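# Pull stained block from upright row, close the gap

## Task

Remove the block with the yellow-brown stain from the row of edge-standing blocks and lay it flat on an empty part of the bench, clear of the row; then push the row together so the grey blocks once again stand touching face to face.

## Robot and tools

Robot: two arms, left_arm (carrying a left hand) and right_arm (carrying a right hand). Each hand has five fingers driven by six motors. Bases in the scene frame: left_arm at (-0.010, +0.347, +0.046) m, right_arm at (+0.043, -0.274, +0.030) m, each turned very slightly about z. A two-camera stand sits behind the arms.

Scene frame: origin at table-top height, halfway between the nominal bases; +z up, +x out across the table, +y toward left_arm. Image left/right does not match arm names. Reported hand positions (m) and quat_wxyz are in this frame and may be off by a few cm, more at long reach.

Hand point: a point 0.05 m in front of the palm and 0.15 m from the wrist face along the fingers. Its +z runs along straight fingers, +y out of the palm, +x across the palm away from the thumb on the right hand (toward the thumb on the left hand). Straight fingers extend 0.06-0.07 m past the point and sit 0.06 m behind it along -y. A wrist bracket on the little-finger side can strike things.

Row layout (28 numbers, one flat list covering both arms): left arm dx, dy, dz, rx, ry, rz; left hand little, ring, middle, index, thumb_bend, thumb_turn, force_limit, speed; then the same 14 for the right arm. All values lie in [-1, 1].
Pose part: an offset, not a pose, measured from that arm's Hand target as it stood when the action or move began, along scene-frame axes. 1.0 equals 0.6 m for dx/dy/dz and 180 degrees for rx/ry/rz; rx, ry, rz form one rotation vector, turning about the Hand target position. Every row counts from that same start, so sending an offset again moves further. Six zeros re-request the current Hand target.
Hand part: absolute motor targets, not offsets. Fingers and thumb_bend: +1 straight, -1 curled. thumb_turn: +1 beside the palm, -1 opposite the fingers. force_limit maps -1..+1 to roughly 0..10 N at the fingertip (0..15 N for both thumb motors). speed rises from near zero at -1 to full at +0.48 and stays full above; for a gentle grip close at -0.94 or slower. Leaving numbers unchanged is not possible: to keep a hand as it is, resend the eight numbers of its last executed row (if none yet, use hand_measured plus hand_force_limit and hand_speed). With the thumb turned in, the hand holds objects about 0.035-0.065 m thick, handles down to about 0.025 m.

Tools:
- execute_actions(actions, cameras): actions is a list of up to 15 actions; each action is up to 15 rows of 28 numbers, one row per 1/30 s step; a short action repeats its last row to fill 15 steps. Images appear only for an empty actions list or when cameras names them.
- move(target, speed, blend, blocking, cameras): target is one 28-number row or up to 15 rows, all offsets from the same starting Hand targets. speed is m/s per arm path (0.002 to 4.3, default 0.25; turning capped at twice that in rad/s), one value or one per target. blend (m) rounds corners between listed targets; 0 stops at each. Paths are straight, finish together, take at least 0.5 s and are cut at 10 s. They do not avoid obstacles or the other arm; avoid routing near an arm's own base. blocking=false returns early while motion continues.
- wait(seconds 0 to 10, cameras): holds last commands.
- stop(cameras): brakes a running move.
- zoom_image(camera, region [x0, y0, x1, y1] in pixels, at most 504 each way) on cam_high, cam_low, cam_left_wrist or cam_right_wrist, using the newest images (all 672x504).
- show_instructions(): shows reference pages.
- finished_scene(scene=1): ends the scene permanently.

Results: end_effector_position/quat per arm; Hand target (last commanded pose after clipping, base for next offsets); hand_measured, hand_stopped_by (moving, target, force, stalled, fault), hand_load_n (positive means pushed open; a lost grip drops toward 0), hand_force_limit, hand_speed; joint positions, velocities (may read within noise), torques (include arm weight; numbers 3 and 4 wrap at ±28 N m); motor temperatures; sometimes step-by-step positions. A move adds a move: line such as done, off_target, moving, held or fault, plus limits like paced or held. done means within 10 mm and 2 degrees; neither done nor off_target proves contact.

Behaviour to expect: the controller limits each step's orientation change to 40 degrees from the measured one. Arms often rest 1-3 cm (sometimes 5 cm) short, usually low, without any contact; send the missing distance as a further offset. Small commands may not start. Faster moves overshoot and strike harder; aiming far beyond a contact presses harder. An arm blocked by something keeps pushing until commanded back past its hand point. A finger motor starts only when its target changes by 0.002 or more, stops at target or force_limit, then locks; to squeeze harder raise force_limit and send a target more closed than hand_measured.

Avoid: dropping or flinging blocks, releasing a moving block, fast impacts, hard pushes on fixed items, excessive finger loads, any arm-to-arm contact (including one hand gripping the other), and leaving anything off the table. Motors heat when holding loads, stretched out, or pushing at unreachable poses; at 85 °C a MOTOR HOT line appears and at 100 °C the arm drops for 30-60 s. Objects may occasionally be nudged by outside disturbances.

Each tool is called after "Call:" as name([rows], argument=value, ...), one row to a line, values as JSON.

Reference images:

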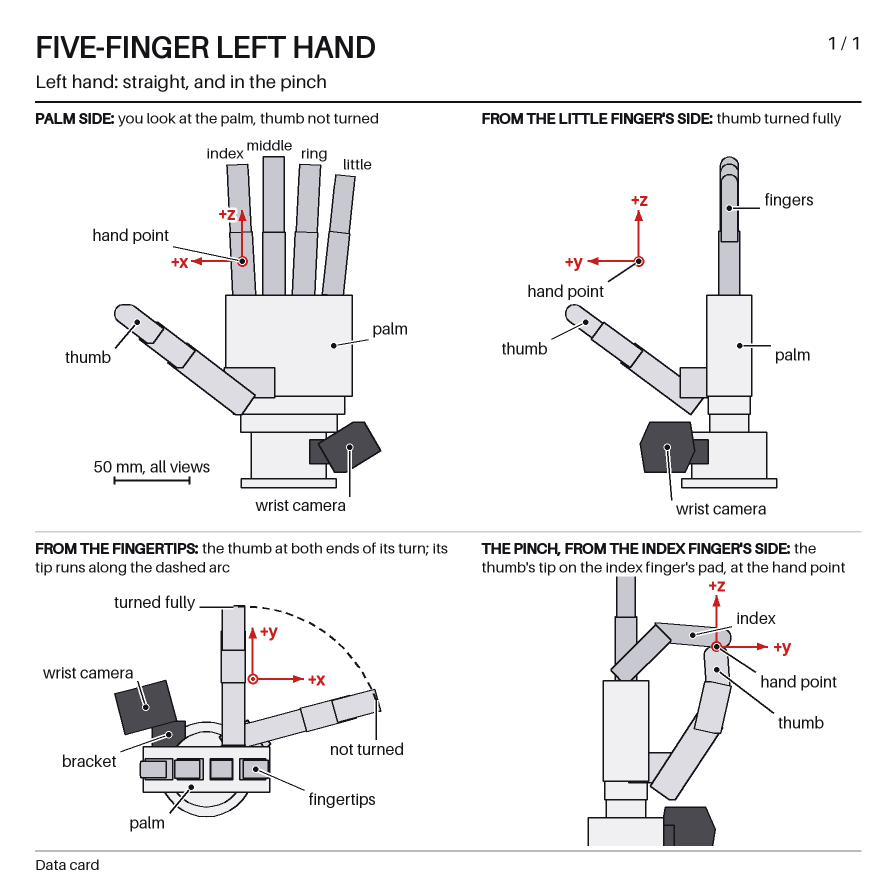

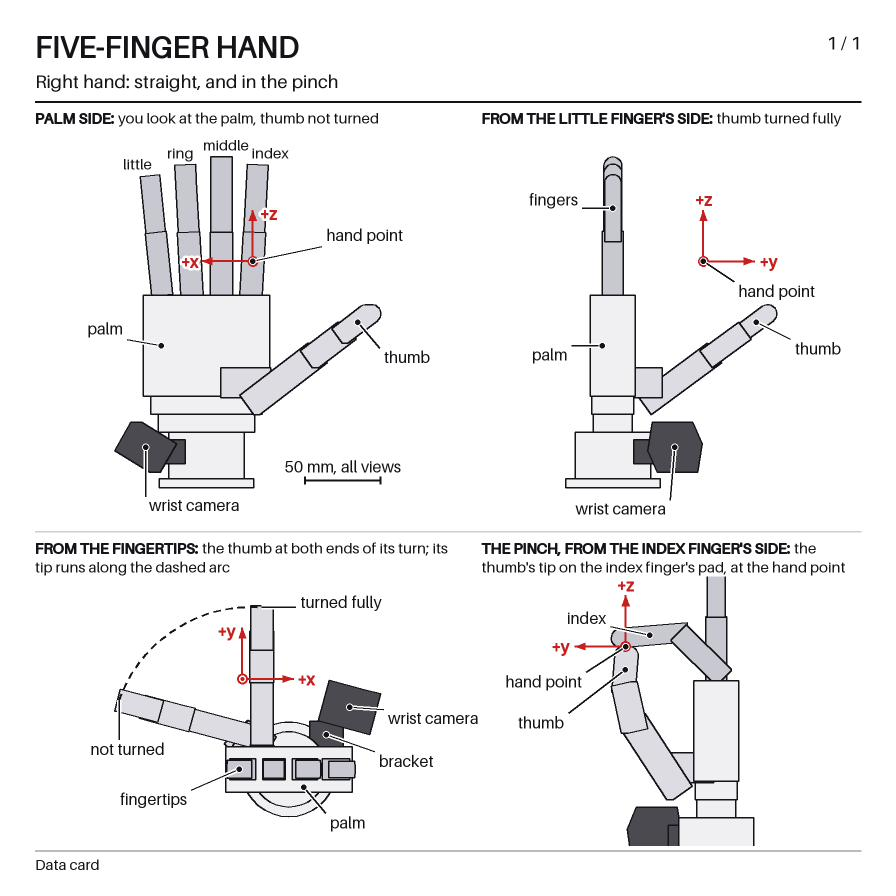

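## Session

Call:
execute_actions(actions=[])

Scene clock: 0.00 s.
left_arm: end_effector_position=(+0.2802, +0.1840, +0.0987) hand_measured=(+1.000, +1.000, +1.000, +1.000, +1.000, +1.000) hand_load_n=(+0.0, +0.0, +0.0, +0.0, +0.0, +0.0) hand_stopped_by=(target, target, target, target, target, target) hand_force_limit=0.00 hand_speed=-0.80 end_effector_quat_wxyz=(+0.157, -0.399, +0.764, -0.483) | right_arm: end_effector_position=(+0.5598, +0.0632, +0.2838) hand_measured=(+1.000, +1.000, +1.000, +1.000, +1.000, +1.000) hand_load_n=(+0.0, +0.0, +0.0, +0.0, +0.0, +0.0) hand_stopped_by=(target, target, target, target, target, target) hand_force_limit=0.00 hand_speed=-0.80 end_effector_quat_wxyz=(+0.051, +0.886, +0.316, +0.335)
Joint positions: left_arm=[-0.178 0.975 0.275 0.101 0.537 0.168] | right_arm=[0.809 1.642 1.539 -0.866 0.364 -1.586]
Joint velocities: within noise
Joint torques (N m): no reading
Motor temperatures (°C): left_arm=[27 31 25 24 28 25] | right_arm=[27 28 24 27 26 24]
Heat: left arm: hottest shoulder 31 °C; right arm: hottest shoulder 28 °C.
Hand target: left_arm +0.2893, +0.1826, +0.1082; +0.165, -0.394, +0.761, -0.489 | right_arm +0.5643, +0.0677, +0.2996; +0.044, +0.883, +0.311, +0.350

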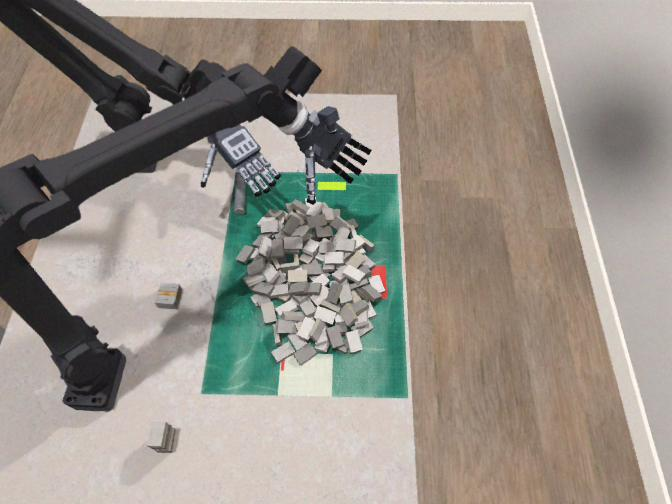

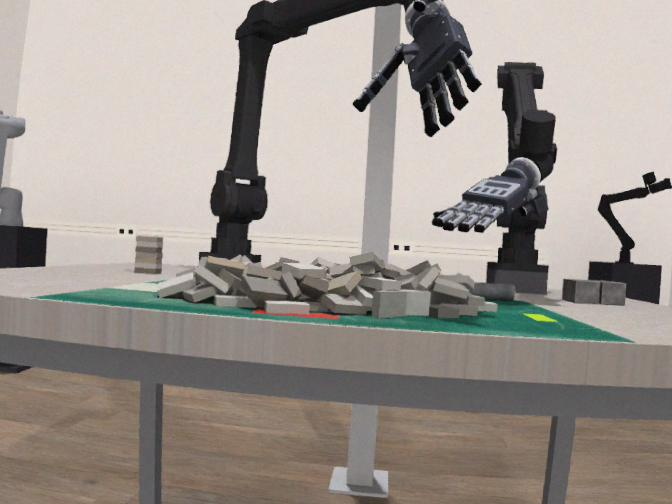

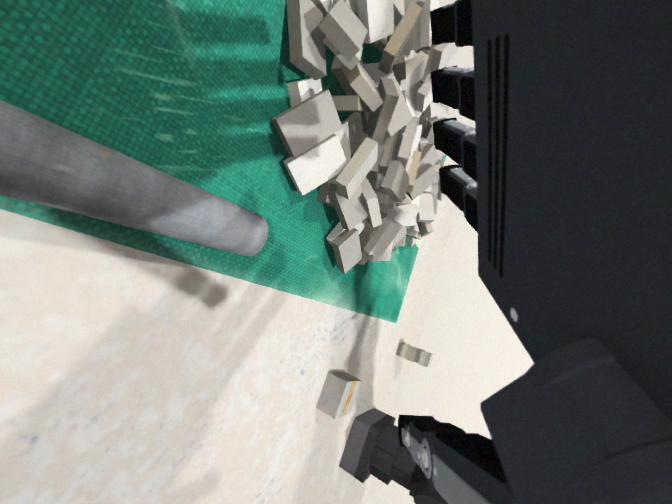

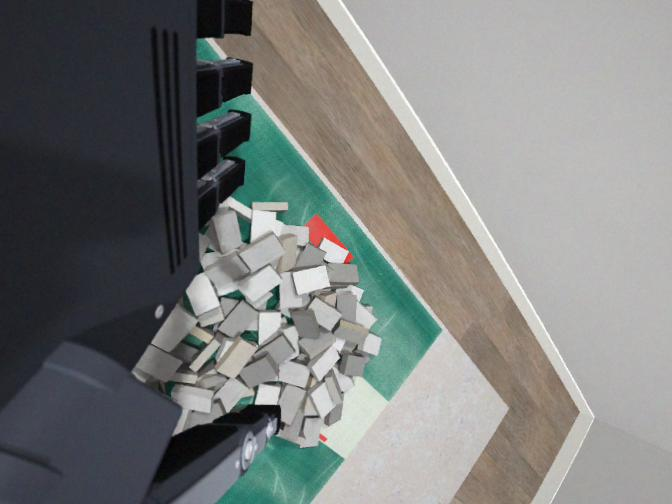

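Call:
zoom_image(camera="cam_high", region=[120, 260, 220, 335])

Call:
zoom_image(camera="cam_high", region=[110, 400, 230, 490])

Call:
zoom_image(camera="cam_left_wrist", region=[280, 320, 480, 470])

Call:
zoom_image(camera="cam_low", region=[450, 180, 672, 346])

Call:
zoom_image(camera="cam_low", region=[90, 200, 252, 322])

Scaled by 5.040 from the camera's 672x504 image, which has a finer 960x720 frame.

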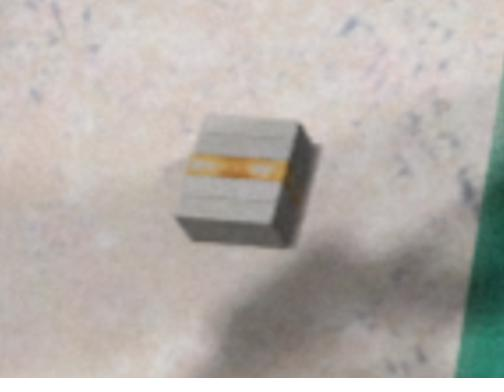

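Scaled by 4.200 from the camera's 672x504 image, which has a finer 960x720 frame.

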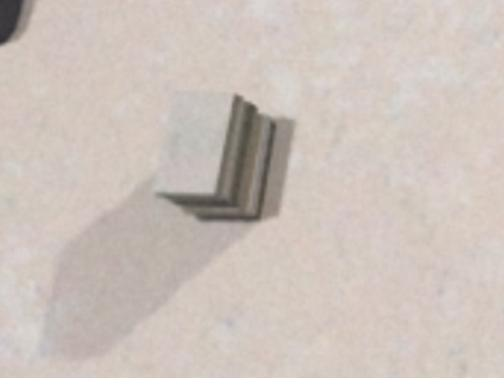

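Scaled by 2.520 from the camera's 672x504 image, which has a finer 960x720 frame.

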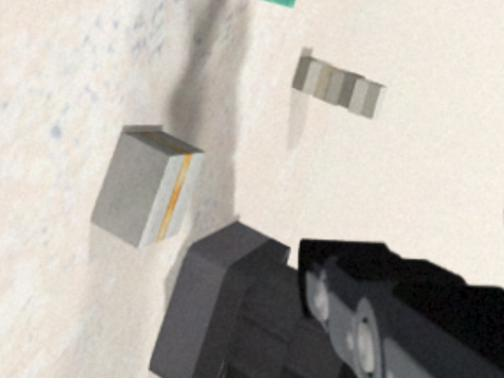

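Scaled by 2.270 from the camera's 672x504 image, which has a finer 960x720 frame.

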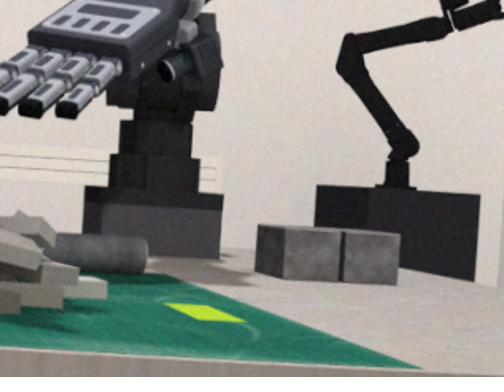

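Scaled by 3.111 from the camera's 672x504 image, which has a finer 960x720 frame.

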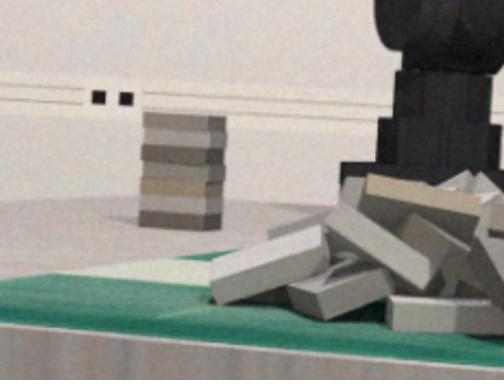

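Call:
move([
  [0,0,0,0,0,0,1,1,1,1,1,1,0,-0.8,-0.19,-0.69,0.03,0,0,-0.278,1,1,1,1,1,1,0,-0.8],
  [0,0,0.22,0,0,0,-1,-1,-1,1,1,1,0,-0.2,-0.19,-0.69,0.03,0,0,-0.278,1,1,1,1,1,1,0,-0.8],
  [-0.195,-0.385,0.22,0.387,-0.026,-0.494,-1,-1,-1,1,1,1,0,-0.2,-0.19,-0.69,0.03,0,0,-0.278,1,1,1,1,1,1,0,-0.8],
], speed=0.3, blend=[0, 0.03, 0], cameras=["all"])

Scene clock: 36.00 s.
left_arm: end_effector_position=(+0.1669, -0.0340, +0.2329) hand_measured=(-1.000, -1.000, -1.000, +1.000, +1.000, +1.000) hand_load_n=(+0.0, +0.0, +0.0, +0.0, +0.0, +0.0) hand_stopped_by=(target, target, target, target, target, target) hand_force_limit=0.00 hand_speed=-0.20 end_effector_quat_wxyz=(-0.007, +0.376, +0.927, +0.005) | right_arm: end_effector_position=(+0.4549, -0.3409, +0.3141) hand_measured=(+1.000, +1.000, +1.000, +1.000, +1.000, +1.000) hand_load_n=(+0.0, +0.0, +0.0, +0.0, +0.0, +0.0) hand_stopped_by=(target, target, target, target, target, target) hand_force_limit=0.00 hand_speed=-0.80 end_effector_quat_wxyz=(+0.187, +0.932, -0.090, +0.297)
Joint positions: left_arm=[-1.256 1.595 1.455 -1.449 0.004 1.113] | right_arm=[0.207 1.178 1.149 -1.015 0.511 -1.336]
Joint torques (N m): left_arm=[1.96 -10.05 11.06 -0.29 -0.13 0.18] | right_arm=[-1.55 -7.59 8.8 0.8 0.23 -0.07]
Heat: left arm: hottest shoulder 31 °C; right arm: hottest shoulder 29 °C.
Hand target: left_arm +0.1723, -0.0484, +0.2401; -0.001, +0.383, +0.924, +0.000 | right_arm +0.4504, -0.3463, +0.3176; +0.188, +0.931, -0.091, +0.298
Off the commanded pose: left_arm 0.017 m, 1 deg | right_arm 0.008 m, 0 deg.
move: off_target (left_arm); blend cut to 0 m at target 2; target 2's new numbers were sent with left_arm's hand 0.031 m and 3 deg from that target

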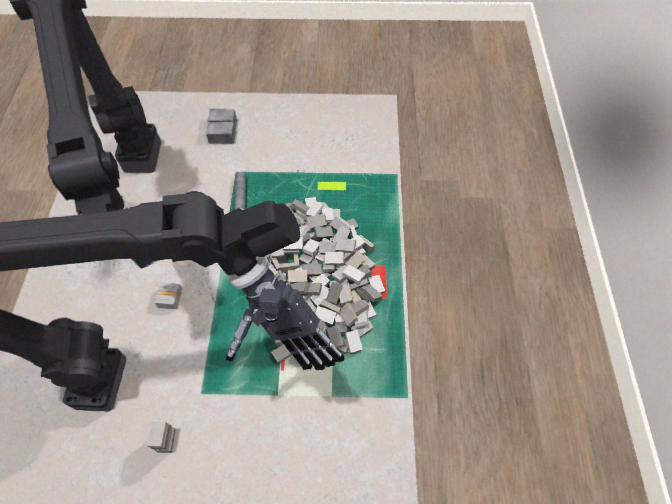

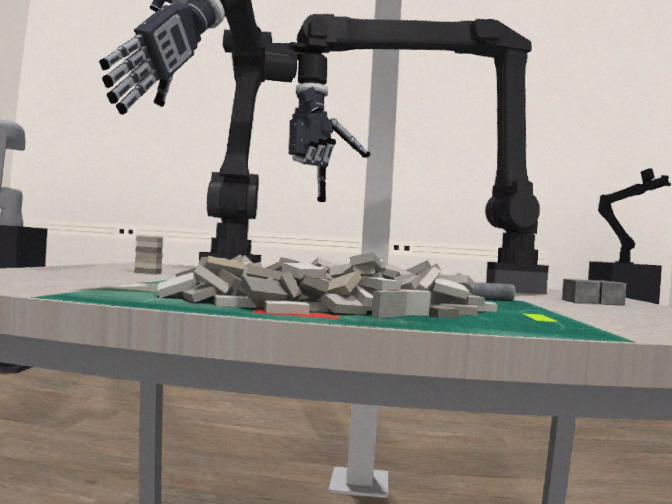

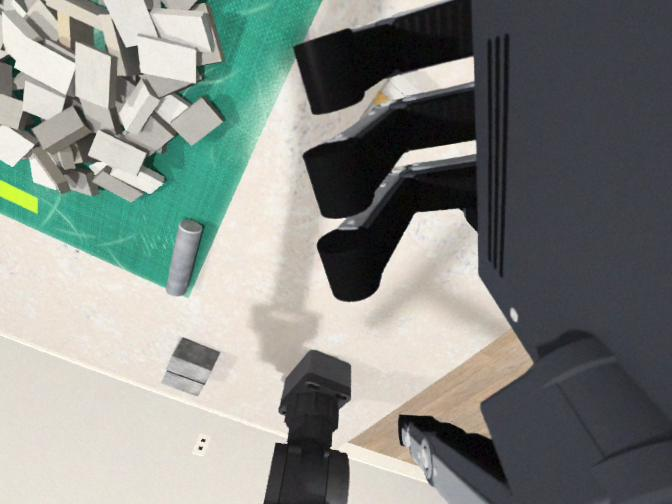

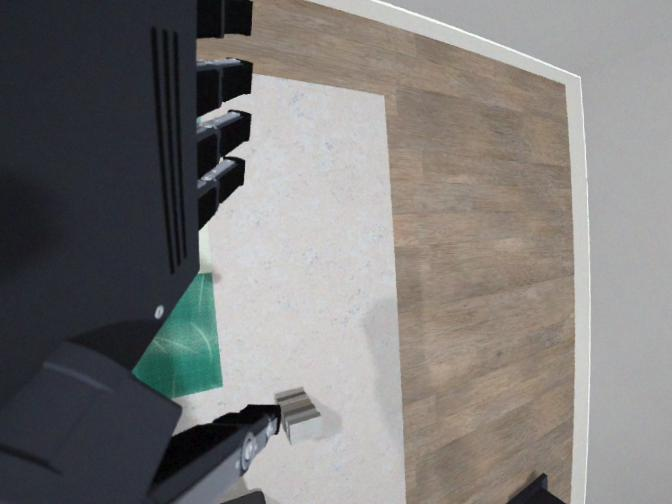

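Call:
zoom_image(camera="cam_left_wrist", region=[320, 40, 480, 160])

Call:
zoom_image(camera="cam_high", region=[140, 270, 200, 315])

Call:
zoom_image(camera="cam_low", region=[270, 60, 390, 220])

Scaled by 3.150 from the camera's 672x504 image, which has a finer 960x720 frame.

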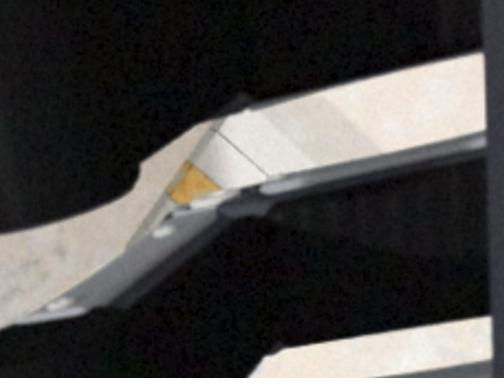

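Scaled by 8.400 from the camera's 672x504 image, which has a finer 960x720 frame.

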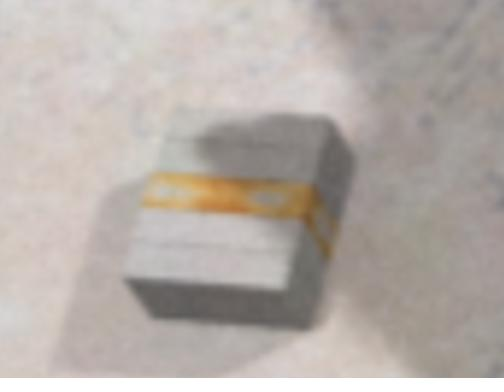

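Scaled by 3.150 from the camera's 672x504 image, which has a finer 960x720 frame.

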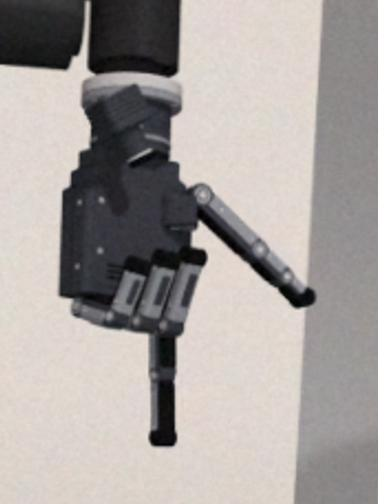

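Call:
move(target=[0.08,0.05,-0.1,0,0,0.222,1,1,1,1,1,1,0,-0.2,0,0,0,0,0,0,1,1,1,1,1,1,0,-0.8], speed=0.25, cameras=["cam_high", "cam_left_wrist"])

Scene clock: 49.13 s.
left_arm: end_effector_position=(+0.2187, -0.0180, +0.1917) hand_measured=(+1.000, +1.000, +1.000, +1.000, +1.000, +1.000) hand_load_n=(+0.0, +0.0, +0.0, +0.0, +0.0, +0.0) hand_stopped_by=(target, target, target, target, target, target) hand_force_limit=0.00 hand_speed=-0.20 end_effector_quat_wxyz=(+0.004, +0.054, +0.998, -0.008) | right_arm: end_effector_position=(+0.4549, -0.3409, +0.3141) hand_measured=(+1.000, +1.000, +1.000, +1.000, +1.000, +1.000) hand_load_n=(+0.0, +0.0, +0.0, +0.0, +0.0, +0.0) hand_stopped_by=(target, target, target, target, target, target) hand_force_limit=0.00 hand_speed=-0.80 end_effector_quat_wxyz=(+0.187, +0.932, -0.090, +0.297)
Joint positions: left_arm=[-1.062 1.652 1.422 -1.322 0.003 0.645] | right_arm=[0.207 1.178 1.149 -1.015 0.511 -1.336]
Joint torques (N m): left_arm=[2.73 -10.75 6.99 0.36 -0.1 -0.02] | right_arm=[-1.85 -7.88 8.75 0.91 0.26 -0.09]
Motor temperatures (°C): left_arm=[27 32 31 24 28 25] | right_arm=[27 29 27 27 26 24]
Heat: left arm: hottest shoulder 32 °C; right arm: hottest shoulder 29 °C.
Hand target: left_arm +0.2203, -0.0185, +0.1801; -0.001, +0.045, +0.999, -0.001 | right_arm +0.4504, -0.3463, +0.3176; +0.188, +0.931, -0.091, +0.298
Off the commanded pose: left_arm 0.012 m, 2 deg | right_arm 0.008 m, 0 deg.
move: off_target (left_arm)
Images, in order (width x height): cam_high 672x504, cam_left_wrist 672x504.

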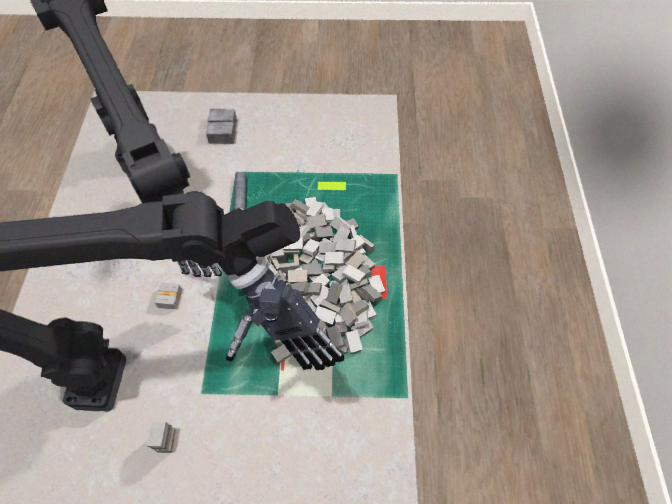

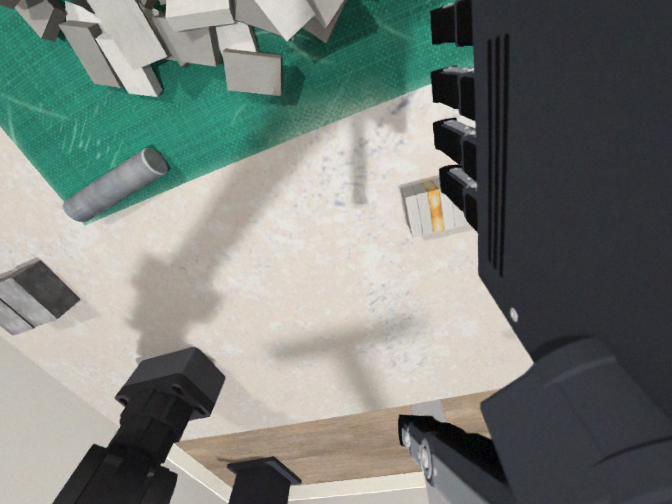

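Call:
zoom_image(camera="cam_left_wrist", region=[370, 130, 500, 260])

Call:
zoom_image(camera="cam_high", region=[140, 240, 240, 315])

Scaled by 3.877 from the camera's 672x504 image, which has a finer 960x720 frame.

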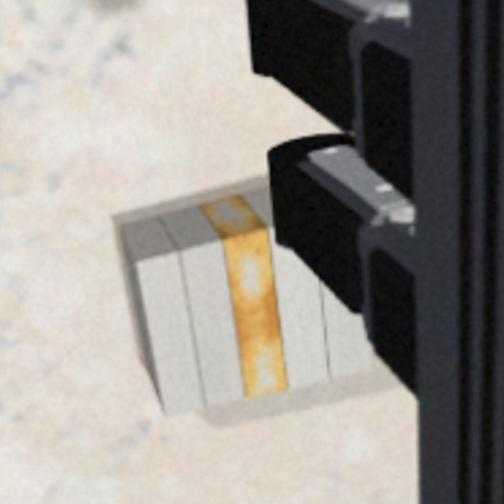

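Scaled by 5.040 from the camera's 672x504 image, which has a finer 960x720 frame.

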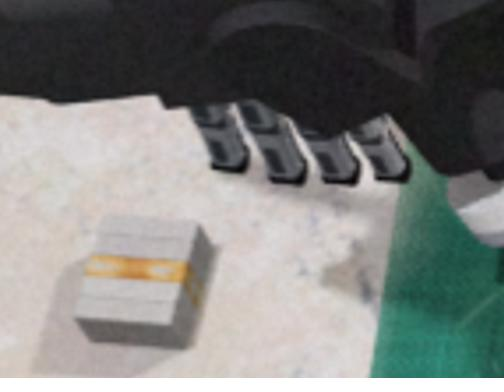

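Call:
move(target=[-0.003,-0.028,-0.162,0,0,0,1,1,1,1,1,1,0,-0.2,0,0,0,0,0,0,1,1,1,1,1,1,0,-0.8], speed=0.15, cameras=["cam_high", "cam_left_wrist"])

Call:
zoom_image(camera="cam_left_wrist", region=[360, 150, 500, 290])

Call:
zoom_image(camera="cam_high", region=[140, 240, 240, 315])

Scene clock: 56.90 s.
left_arm: end_effector_position=(+0.2219, -0.0324, +0.0925) hand_measured=(+1.000, +1.000, +1.000, +1.000, +1.000, +1.000) hand_load_n=(+0.0, +0.0, +0.0, +0.0, +0.0, +0.0) hand_stopped_by=(target, target, target, target, target, target) hand_force_limit=0.00 hand_speed=-0.20 end_effector_quat_wxyz=(+0.002, +0.048, +0.999, -0.006) | right_arm: end_effector_position=(+0.4549, -0.3409, +0.3141) hand_measured=(+1.000, +1.000, +1.000, +1.000, +1.000, +1.000) hand_load_n=(+0.0, +0.0, +0.0, +0.0, +0.0, +0.0) hand_stopped_by=(target, target, target, target, target, target) hand_force_limit=0.00 hand_speed=-0.80 end_effector_quat_wxyz=(+0.187, +0.932, -0.090, +0.297)
Joint positions: left_arm=[-1.069 1.78 1.315 -1.094 0.003 0.625] | right_arm=[0.207 1.178 1.149 -1.015 0.511 -1.336]
Joint torques (N m): left_arm=[1.79 -11.93 6.63 0.29 -0.09 -0.02] | right_arm=[-1.79 -7.82 8.72 0.66 0.27 -0.06]
Heat: left arm: hottest shoulder 32 °C; right arm: hottest shoulder 29 °C.
Hand target: left_arm +0.2184, -0.0352, +0.0830; -0.001, +0.045, +0.999, -0.001 | right_arm +0.4504, -0.3463, +0.3176; +0.188, +0.931, -0.091, +0.298
Off the commanded pose: left_arm 0.011 m, 1 deg | right_arm 0.008 m, 0 deg.
move: off_target (left_arm)
Images, in order (width x height): cam_high 672x504, cam_left_wrist 672x504.

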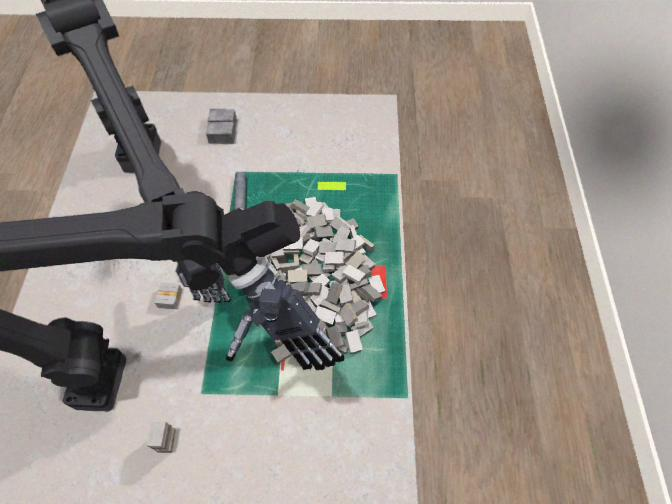

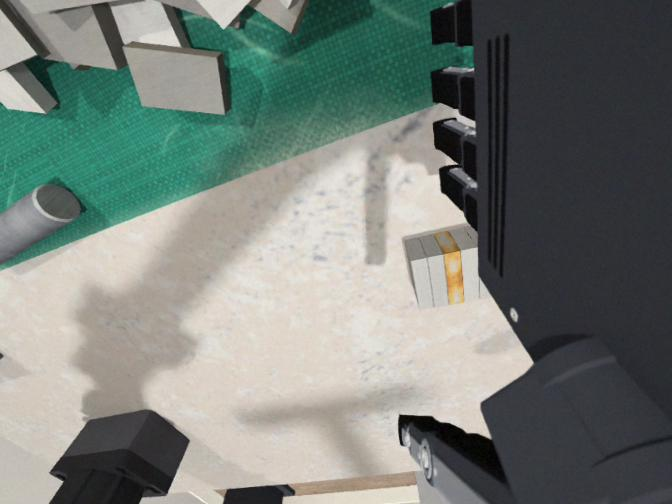

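Scaled by 3.600 from the camera's 672x504 image, which has a finer 960x720 frame.

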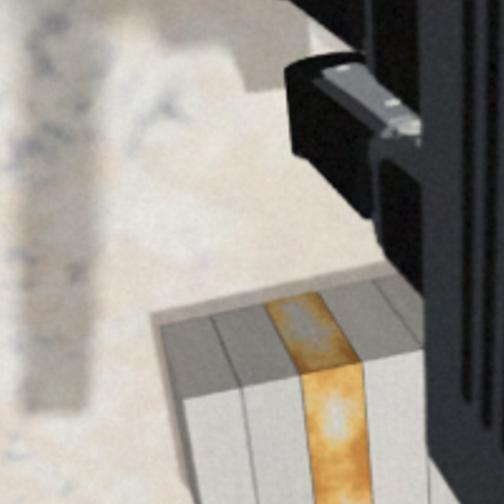

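Scaled by 5.040 from the camera's 672x504 image, which has a finer 960x720 frame.

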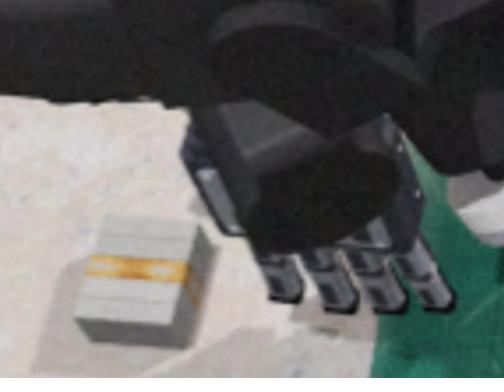

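Call:
move(target=[-0.115,-0.009,-0.02,0,0,0.222,1,1,1,1,1,1,0,-0.2,0,0,0,0,0,0,1,1,1,1,1,1,0,-0.8], speed=0.15, cameras=["cam_high", "cam_left_wrist"])

Call:
zoom_image(camera="cam_left_wrist", region=[340, 150, 500, 310])

Call:
zoom_image(camera="cam_high", region=[140, 250, 220, 310])

Scene clock: 66.53 s.
left_arm: end_effector_position=(+0.1622, -0.0453, +0.0761) hand_measured=(+1.000, +1.000, +1.000, +1.000, +1.000, +1.000) hand_load_n=(+0.0, +0.0, +0.0, +0.0, +0.0, +0.0) hand_stopped_by=(target, target, target, target, target, target) hand_force_limit=0.00 hand_speed=-0.20 end_effector_quat_wxyz=(+0.004, -0.301, +0.954, -0.011) | right_arm: end_effector_position=(+0.4549, -0.3409, +0.3141) hand_measured=(+1.000, +1.000, +1.000, +1.000, +1.000, +1.000) hand_load_n=(+0.0, +0.0, +0.0, +0.0, +0.0, +0.0) hand_stopped_by=(target, target, target, target, target, target) hand_force_limit=0.00 hand_speed=-0.80 end_effector_quat_wxyz=(+0.187, +0.932, -0.090, +0.297)
Joint positions: left_arm=[-1.097 1.728 1.195 -1.015 -0.003 -0.109] | right_arm=[0.207 1.178 1.149 -1.015 0.511 -1.336]
Joint torques (N m): left_arm=[0.73 -13.04 4.86 0.03 0.16 0.02] | right_arm=[-1.73 -7.82 8.85 0.84 0.28 -0.1]
Heat: left arm: hottest shoulder 32 °C; right arm: hottest shoulder 29 °C.
Hand target: left_arm +0.1494, -0.0405, +0.0709; -0.001, -0.299, +0.954, -0.001 | right_arm +0.4504, -0.3463, +0.3176; +0.188, +0.931, -0.091, +0.298
Off the commanded pose: left_arm 0.015 m, 1 deg | right_arm 0.008 m, 0 deg.
move: off_target (left_arm)
Images, in order (width x height): cam_high 672x504, cam_left_wrist 672x504.

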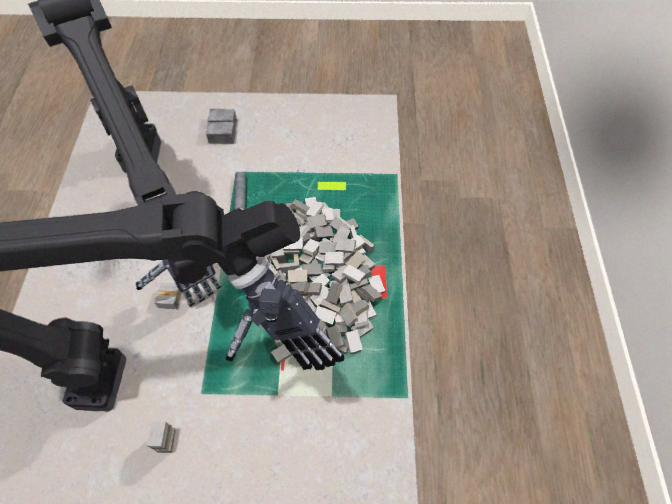

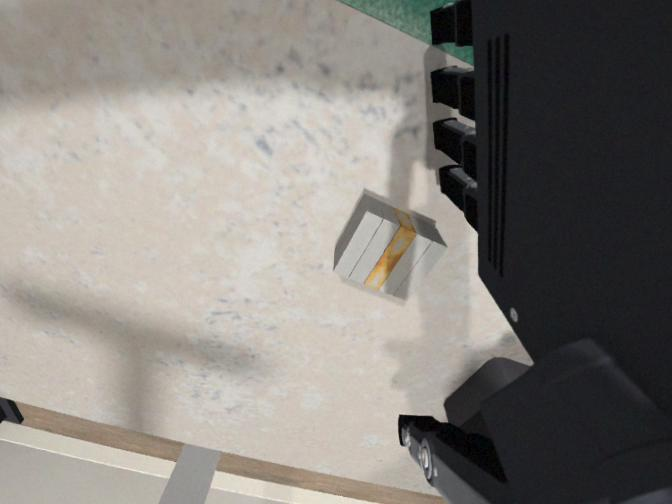

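Scaled by 3.150 from the camera's 672x504 image, which has a finer 960x720 frame.

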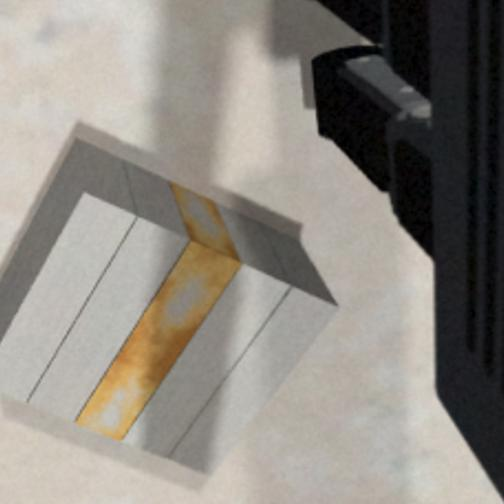

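Scaled by 6.300 from the camera's 672x504 image, which has a finer 960x720 frame.

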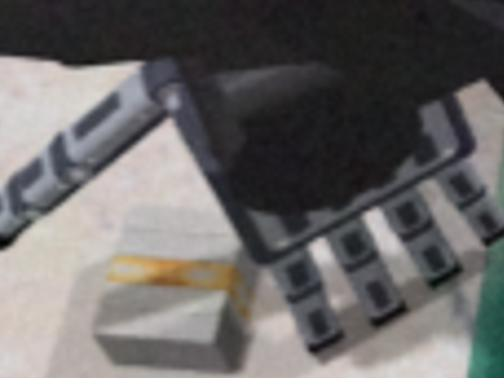

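Call:
move(target=[-0.0142,0.0133,0,0,0,0,1,1,1,1,1,1,0,-0.2,0,0,0,0,0,0,1,1,1,1,1,1,0,-0.8], speed=0.05, cameras=["cam_left_wrist"])

Call:
zoom_image(camera="cam_left_wrist", region=[340, 150, 500, 310])

Scene clock: 70.23 s.
left_arm: end_effector_position=(+0.1524, -0.0385, +0.0760) hand_measured=(+1.000, +1.000, +1.000, +1.000, +1.000, +1.000) hand_load_n=(+0.0, +0.0, +0.5, +0.0, +0.0, +0.5) hand_stopped_by=(target, target, target, target, target, target) hand_force_limit=0.00 hand_speed=-0.20 end_effector_quat_wxyz=(+0.003, -0.300, +0.954, -0.011) | right_arm: end_effector_position=(+0.4549, -0.3409, +0.3141) hand_measured=(+1.000, +1.000, +1.000, +1.000, +1.000, +1.000) hand_load_n=(+0.0, +0.0, +0.0, +0.0, +0.0, +0.0) hand_stopped_by=(target, target, target, target, target, target) hand_force_limit=0.00 hand_speed=-0.80 end_effector_quat_wxyz=(+0.187, +0.932, -0.090, +0.297)
Joint positions: left_arm=[-1.108 1.704 1.161 -1.005 -0.003 -0.118] | right_arm=[0.207 1.178 1.149 -1.015 0.511 -1.336]
Joint torques (N m): left_arm=[0.73 -11.93 4.82 -0.02 0.16 0] | right_arm=[-1.55 -7.88 8.8 0.81 0.25 -0.08]
Heat: left arm: hottest shoulder 32 °C; right arm: hottest shoulder 29 °C.
Hand target: left_arm +0.1409, -0.0326, +0.0710; -0.001, -0.299, +0.954, -0.001 | right_arm +0.4504, -0.3463, +0.3176; +0.188, +0.931, -0.091, +0.298
Off the commanded pose: left_arm 0.014 m, 1 deg | right_arm 0.008 m, 0 deg.
move: off_target (left_arm)
Images, in order (width x height): cam_left_wrist 672x504.

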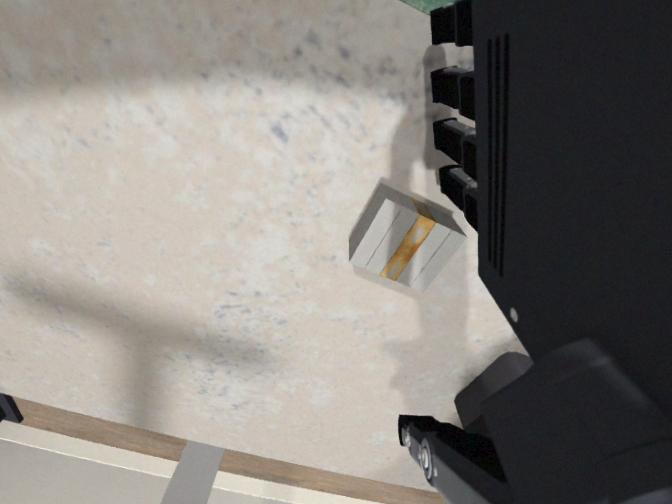

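Scaled by 3.150 from the camera's 672x504 image, which has a finer 960x720 frame.

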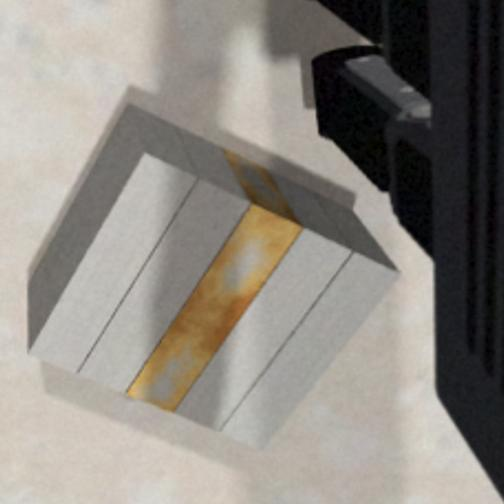

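Call:
move(target=[-0.0155,0.005,0,0,0,0,1,1,1,1,1,1,0,-0.2,0,0,0,0,0,0,1,1,1,1,1,1,0,-0.8], speed=0.05, cameras=["cam_left_wrist", "cam_high"])

Call:
zoom_image(camera="cam_left_wrist", region=[340, 150, 500, 310])

Call:
zoom_image(camera="cam_high", region=[140, 260, 200, 320])

Scene clock: 72.87 s.
left_arm: end_effector_position=(+0.1440, -0.0347, +0.0758) hand_measured=(+1.000, +1.000, +1.000, +1.000, +1.000, +1.000) hand_load_n=(+0.0, +0.0, +0.5, +0.0, +0.0, +0.0) hand_stopped_by=(target, target, target, target, target, target) hand_force_limit=0.00 hand_speed=-0.20 end_effector_quat_wxyz=(+0.004, -0.301, +0.954, -0.010) | right_arm: end_effector_position=(+0.4549, -0.3409, +0.3141) hand_measured=(+1.000, +1.000, +1.000, +1.000, +1.000, +1.000) hand_load_n=(+0.0, +0.0, +0.0, +0.0, +0.0, +0.0) hand_stopped_by=(target, target, target, target, target, target) hand_force_limit=0.00 hand_speed=-0.80 end_effector_quat_wxyz=(+0.187, +0.932, -0.090, +0.297)
Joint positions: left_arm=[-1.12 1.688 1.139 -1 -0.004 -0.133] | right_arm=[0.207 1.178 1.149 -1.015 0.511 -1.336]
Joint torques (N m): left_arm=[0.85 -12.34 4.75 -0.02 0.16 -0.04] | right_arm=[-1.55 -8.41 8.9 0.92 0.23 -0.07]
Heat: left arm: hottest shoulder 32 °C; right arm: hottest shoulder 29 °C.
Hand target: left_arm +0.1316, -0.0297, +0.0710; -0.001, -0.299, +0.954, -0.001 | right_arm +0.4504, -0.3463, +0.3176; +0.188, +0.931, -0.091, +0.298
Off the commanded pose: left_arm 0.014 m, 1 deg | right_arm 0.008 m, 0 deg.
move: off_target (left_arm)
Images, in order (width x height): cam_high 672x504, cam_left_wrist 672x504.

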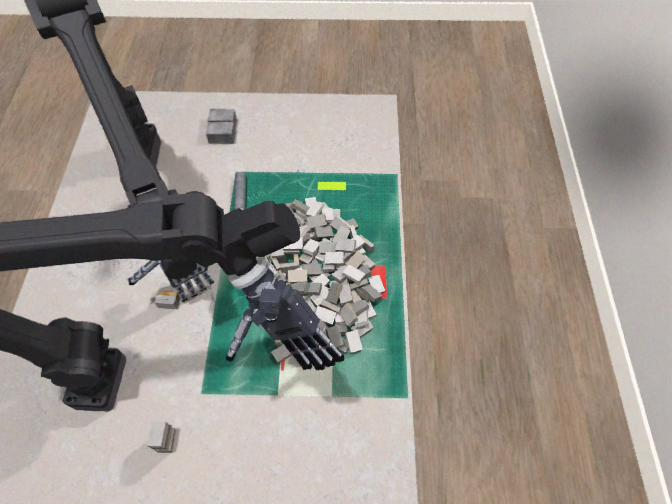

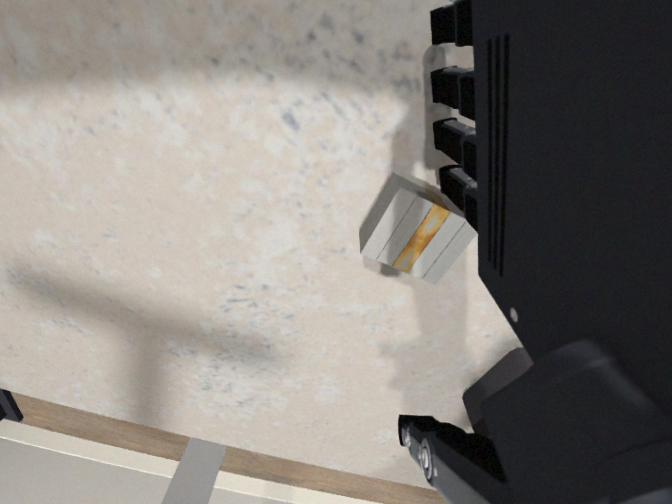

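Scaled by 3.150 from the camera's 672x504 image, which has a finer 960x720 frame.

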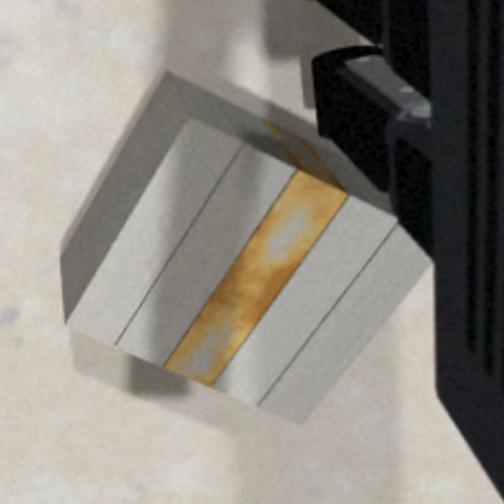

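Scaled by 8.400 from the camera's 672x504 image, which has a finer 960x720 frame.

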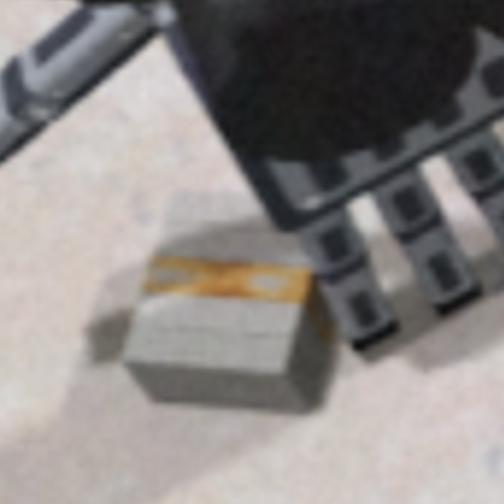

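Call:
move(target=[-0.0235,0.0022,0,0,0,0,1,1,1,1,1,1,0,-0.2,0,0,0,0,0,0,1,1,1,1,1,1,0,-0.8], speed=0.04, cameras=["cam_left_wrist", "cam_high"])

Call:
zoom_image(camera="cam_left_wrist", region=[340, 150, 500, 310])

Call:
zoom_image(camera="cam_high", region=[140, 260, 200, 320])

Scene clock: 74.50 s.
left_arm: end_effector_position=(+0.1333, -0.0328, +0.0754) hand_measured=(+1.000, +1.000, +1.000, +1.000, +1.000, +1.000) hand_load_n=(+0.0, +0.0, +0.0, +0.0, +0.0, +0.0) hand_stopped_by=(target, target, target, target, target, target) hand_force_limit=0.00 hand_speed=-0.20 end_effector_quat_wxyz=(+0.006, -0.304, +0.953, -0.010) | right_arm: end_effector_position=(+0.4549, -0.3409, +0.3141) hand_measured=(+1.000, +1.000, +1.000, +1.000, +1.000, +1.000) hand_load_n=(+0.0, +0.0, +0.0, +0.0, +0.0, +0.0) hand_stopped_by=(target, target, target, target, target, target) hand_force_limit=0.00 hand_speed=-0.80 end_effector_quat_wxyz=(+0.187, +0.932, -0.090, +0.297)
Joint positions: left_arm=[-1.141 1.672 1.117 -0.994 -0.01 -0.16] | right_arm=[0.207 1.178 1.149 -1.015 0.511 -1.336]
Joint torques (N m): left_arm=[0.44 -12.34 4.75 0.02 0.39 0.02] | right_arm=[-1.55 -8.18 8.73 0.7 0.21 -0.1]
Heat: left arm: hottest shoulder 32 °C; right arm: hottest shoulder 29 °C.
Hand target: left_arm +0.1175, -0.0283, +0.0710; -0.001, -0.299, +0.954, -0.001 | right_arm +0.4504, -0.3463, +0.3176; +0.188, +0.931, -0.091, +0.298
Off the commanded pose: left_arm 0.017 m, 1 deg | right_arm 0.008 m, 0 deg.
move: off_target (left_arm)
Images, in order (width x height): cam_high 672x504, cam_left_wrist 672x504.

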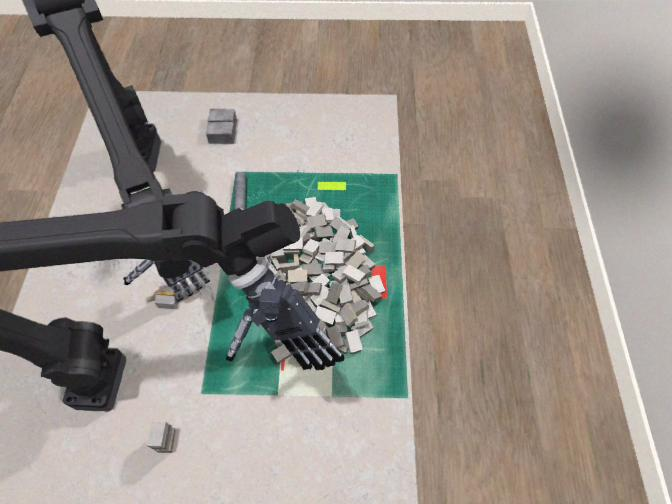

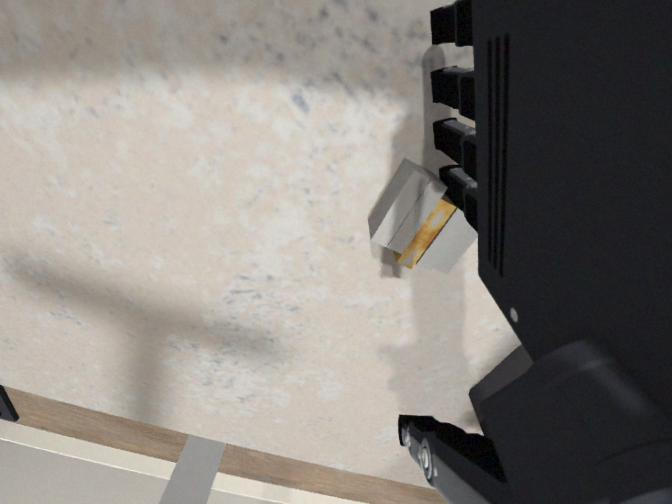

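Scaled by 3.150 from the camera's 672x504 image, which has a finer 960x720 frame.

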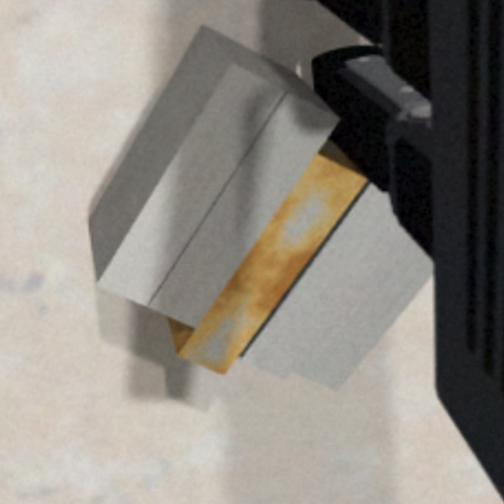

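Scaled by 8.400 from the camera's 672x504 image, which has a finer 960x720 frame.

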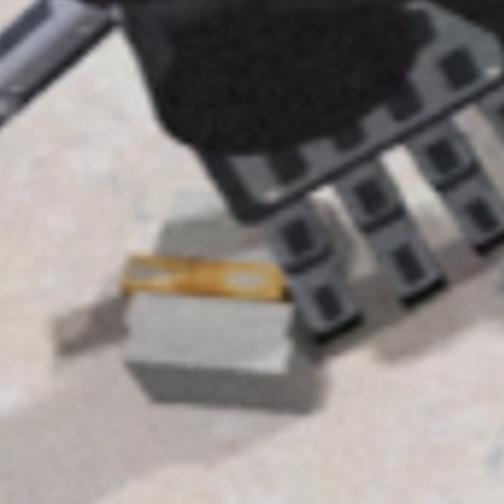

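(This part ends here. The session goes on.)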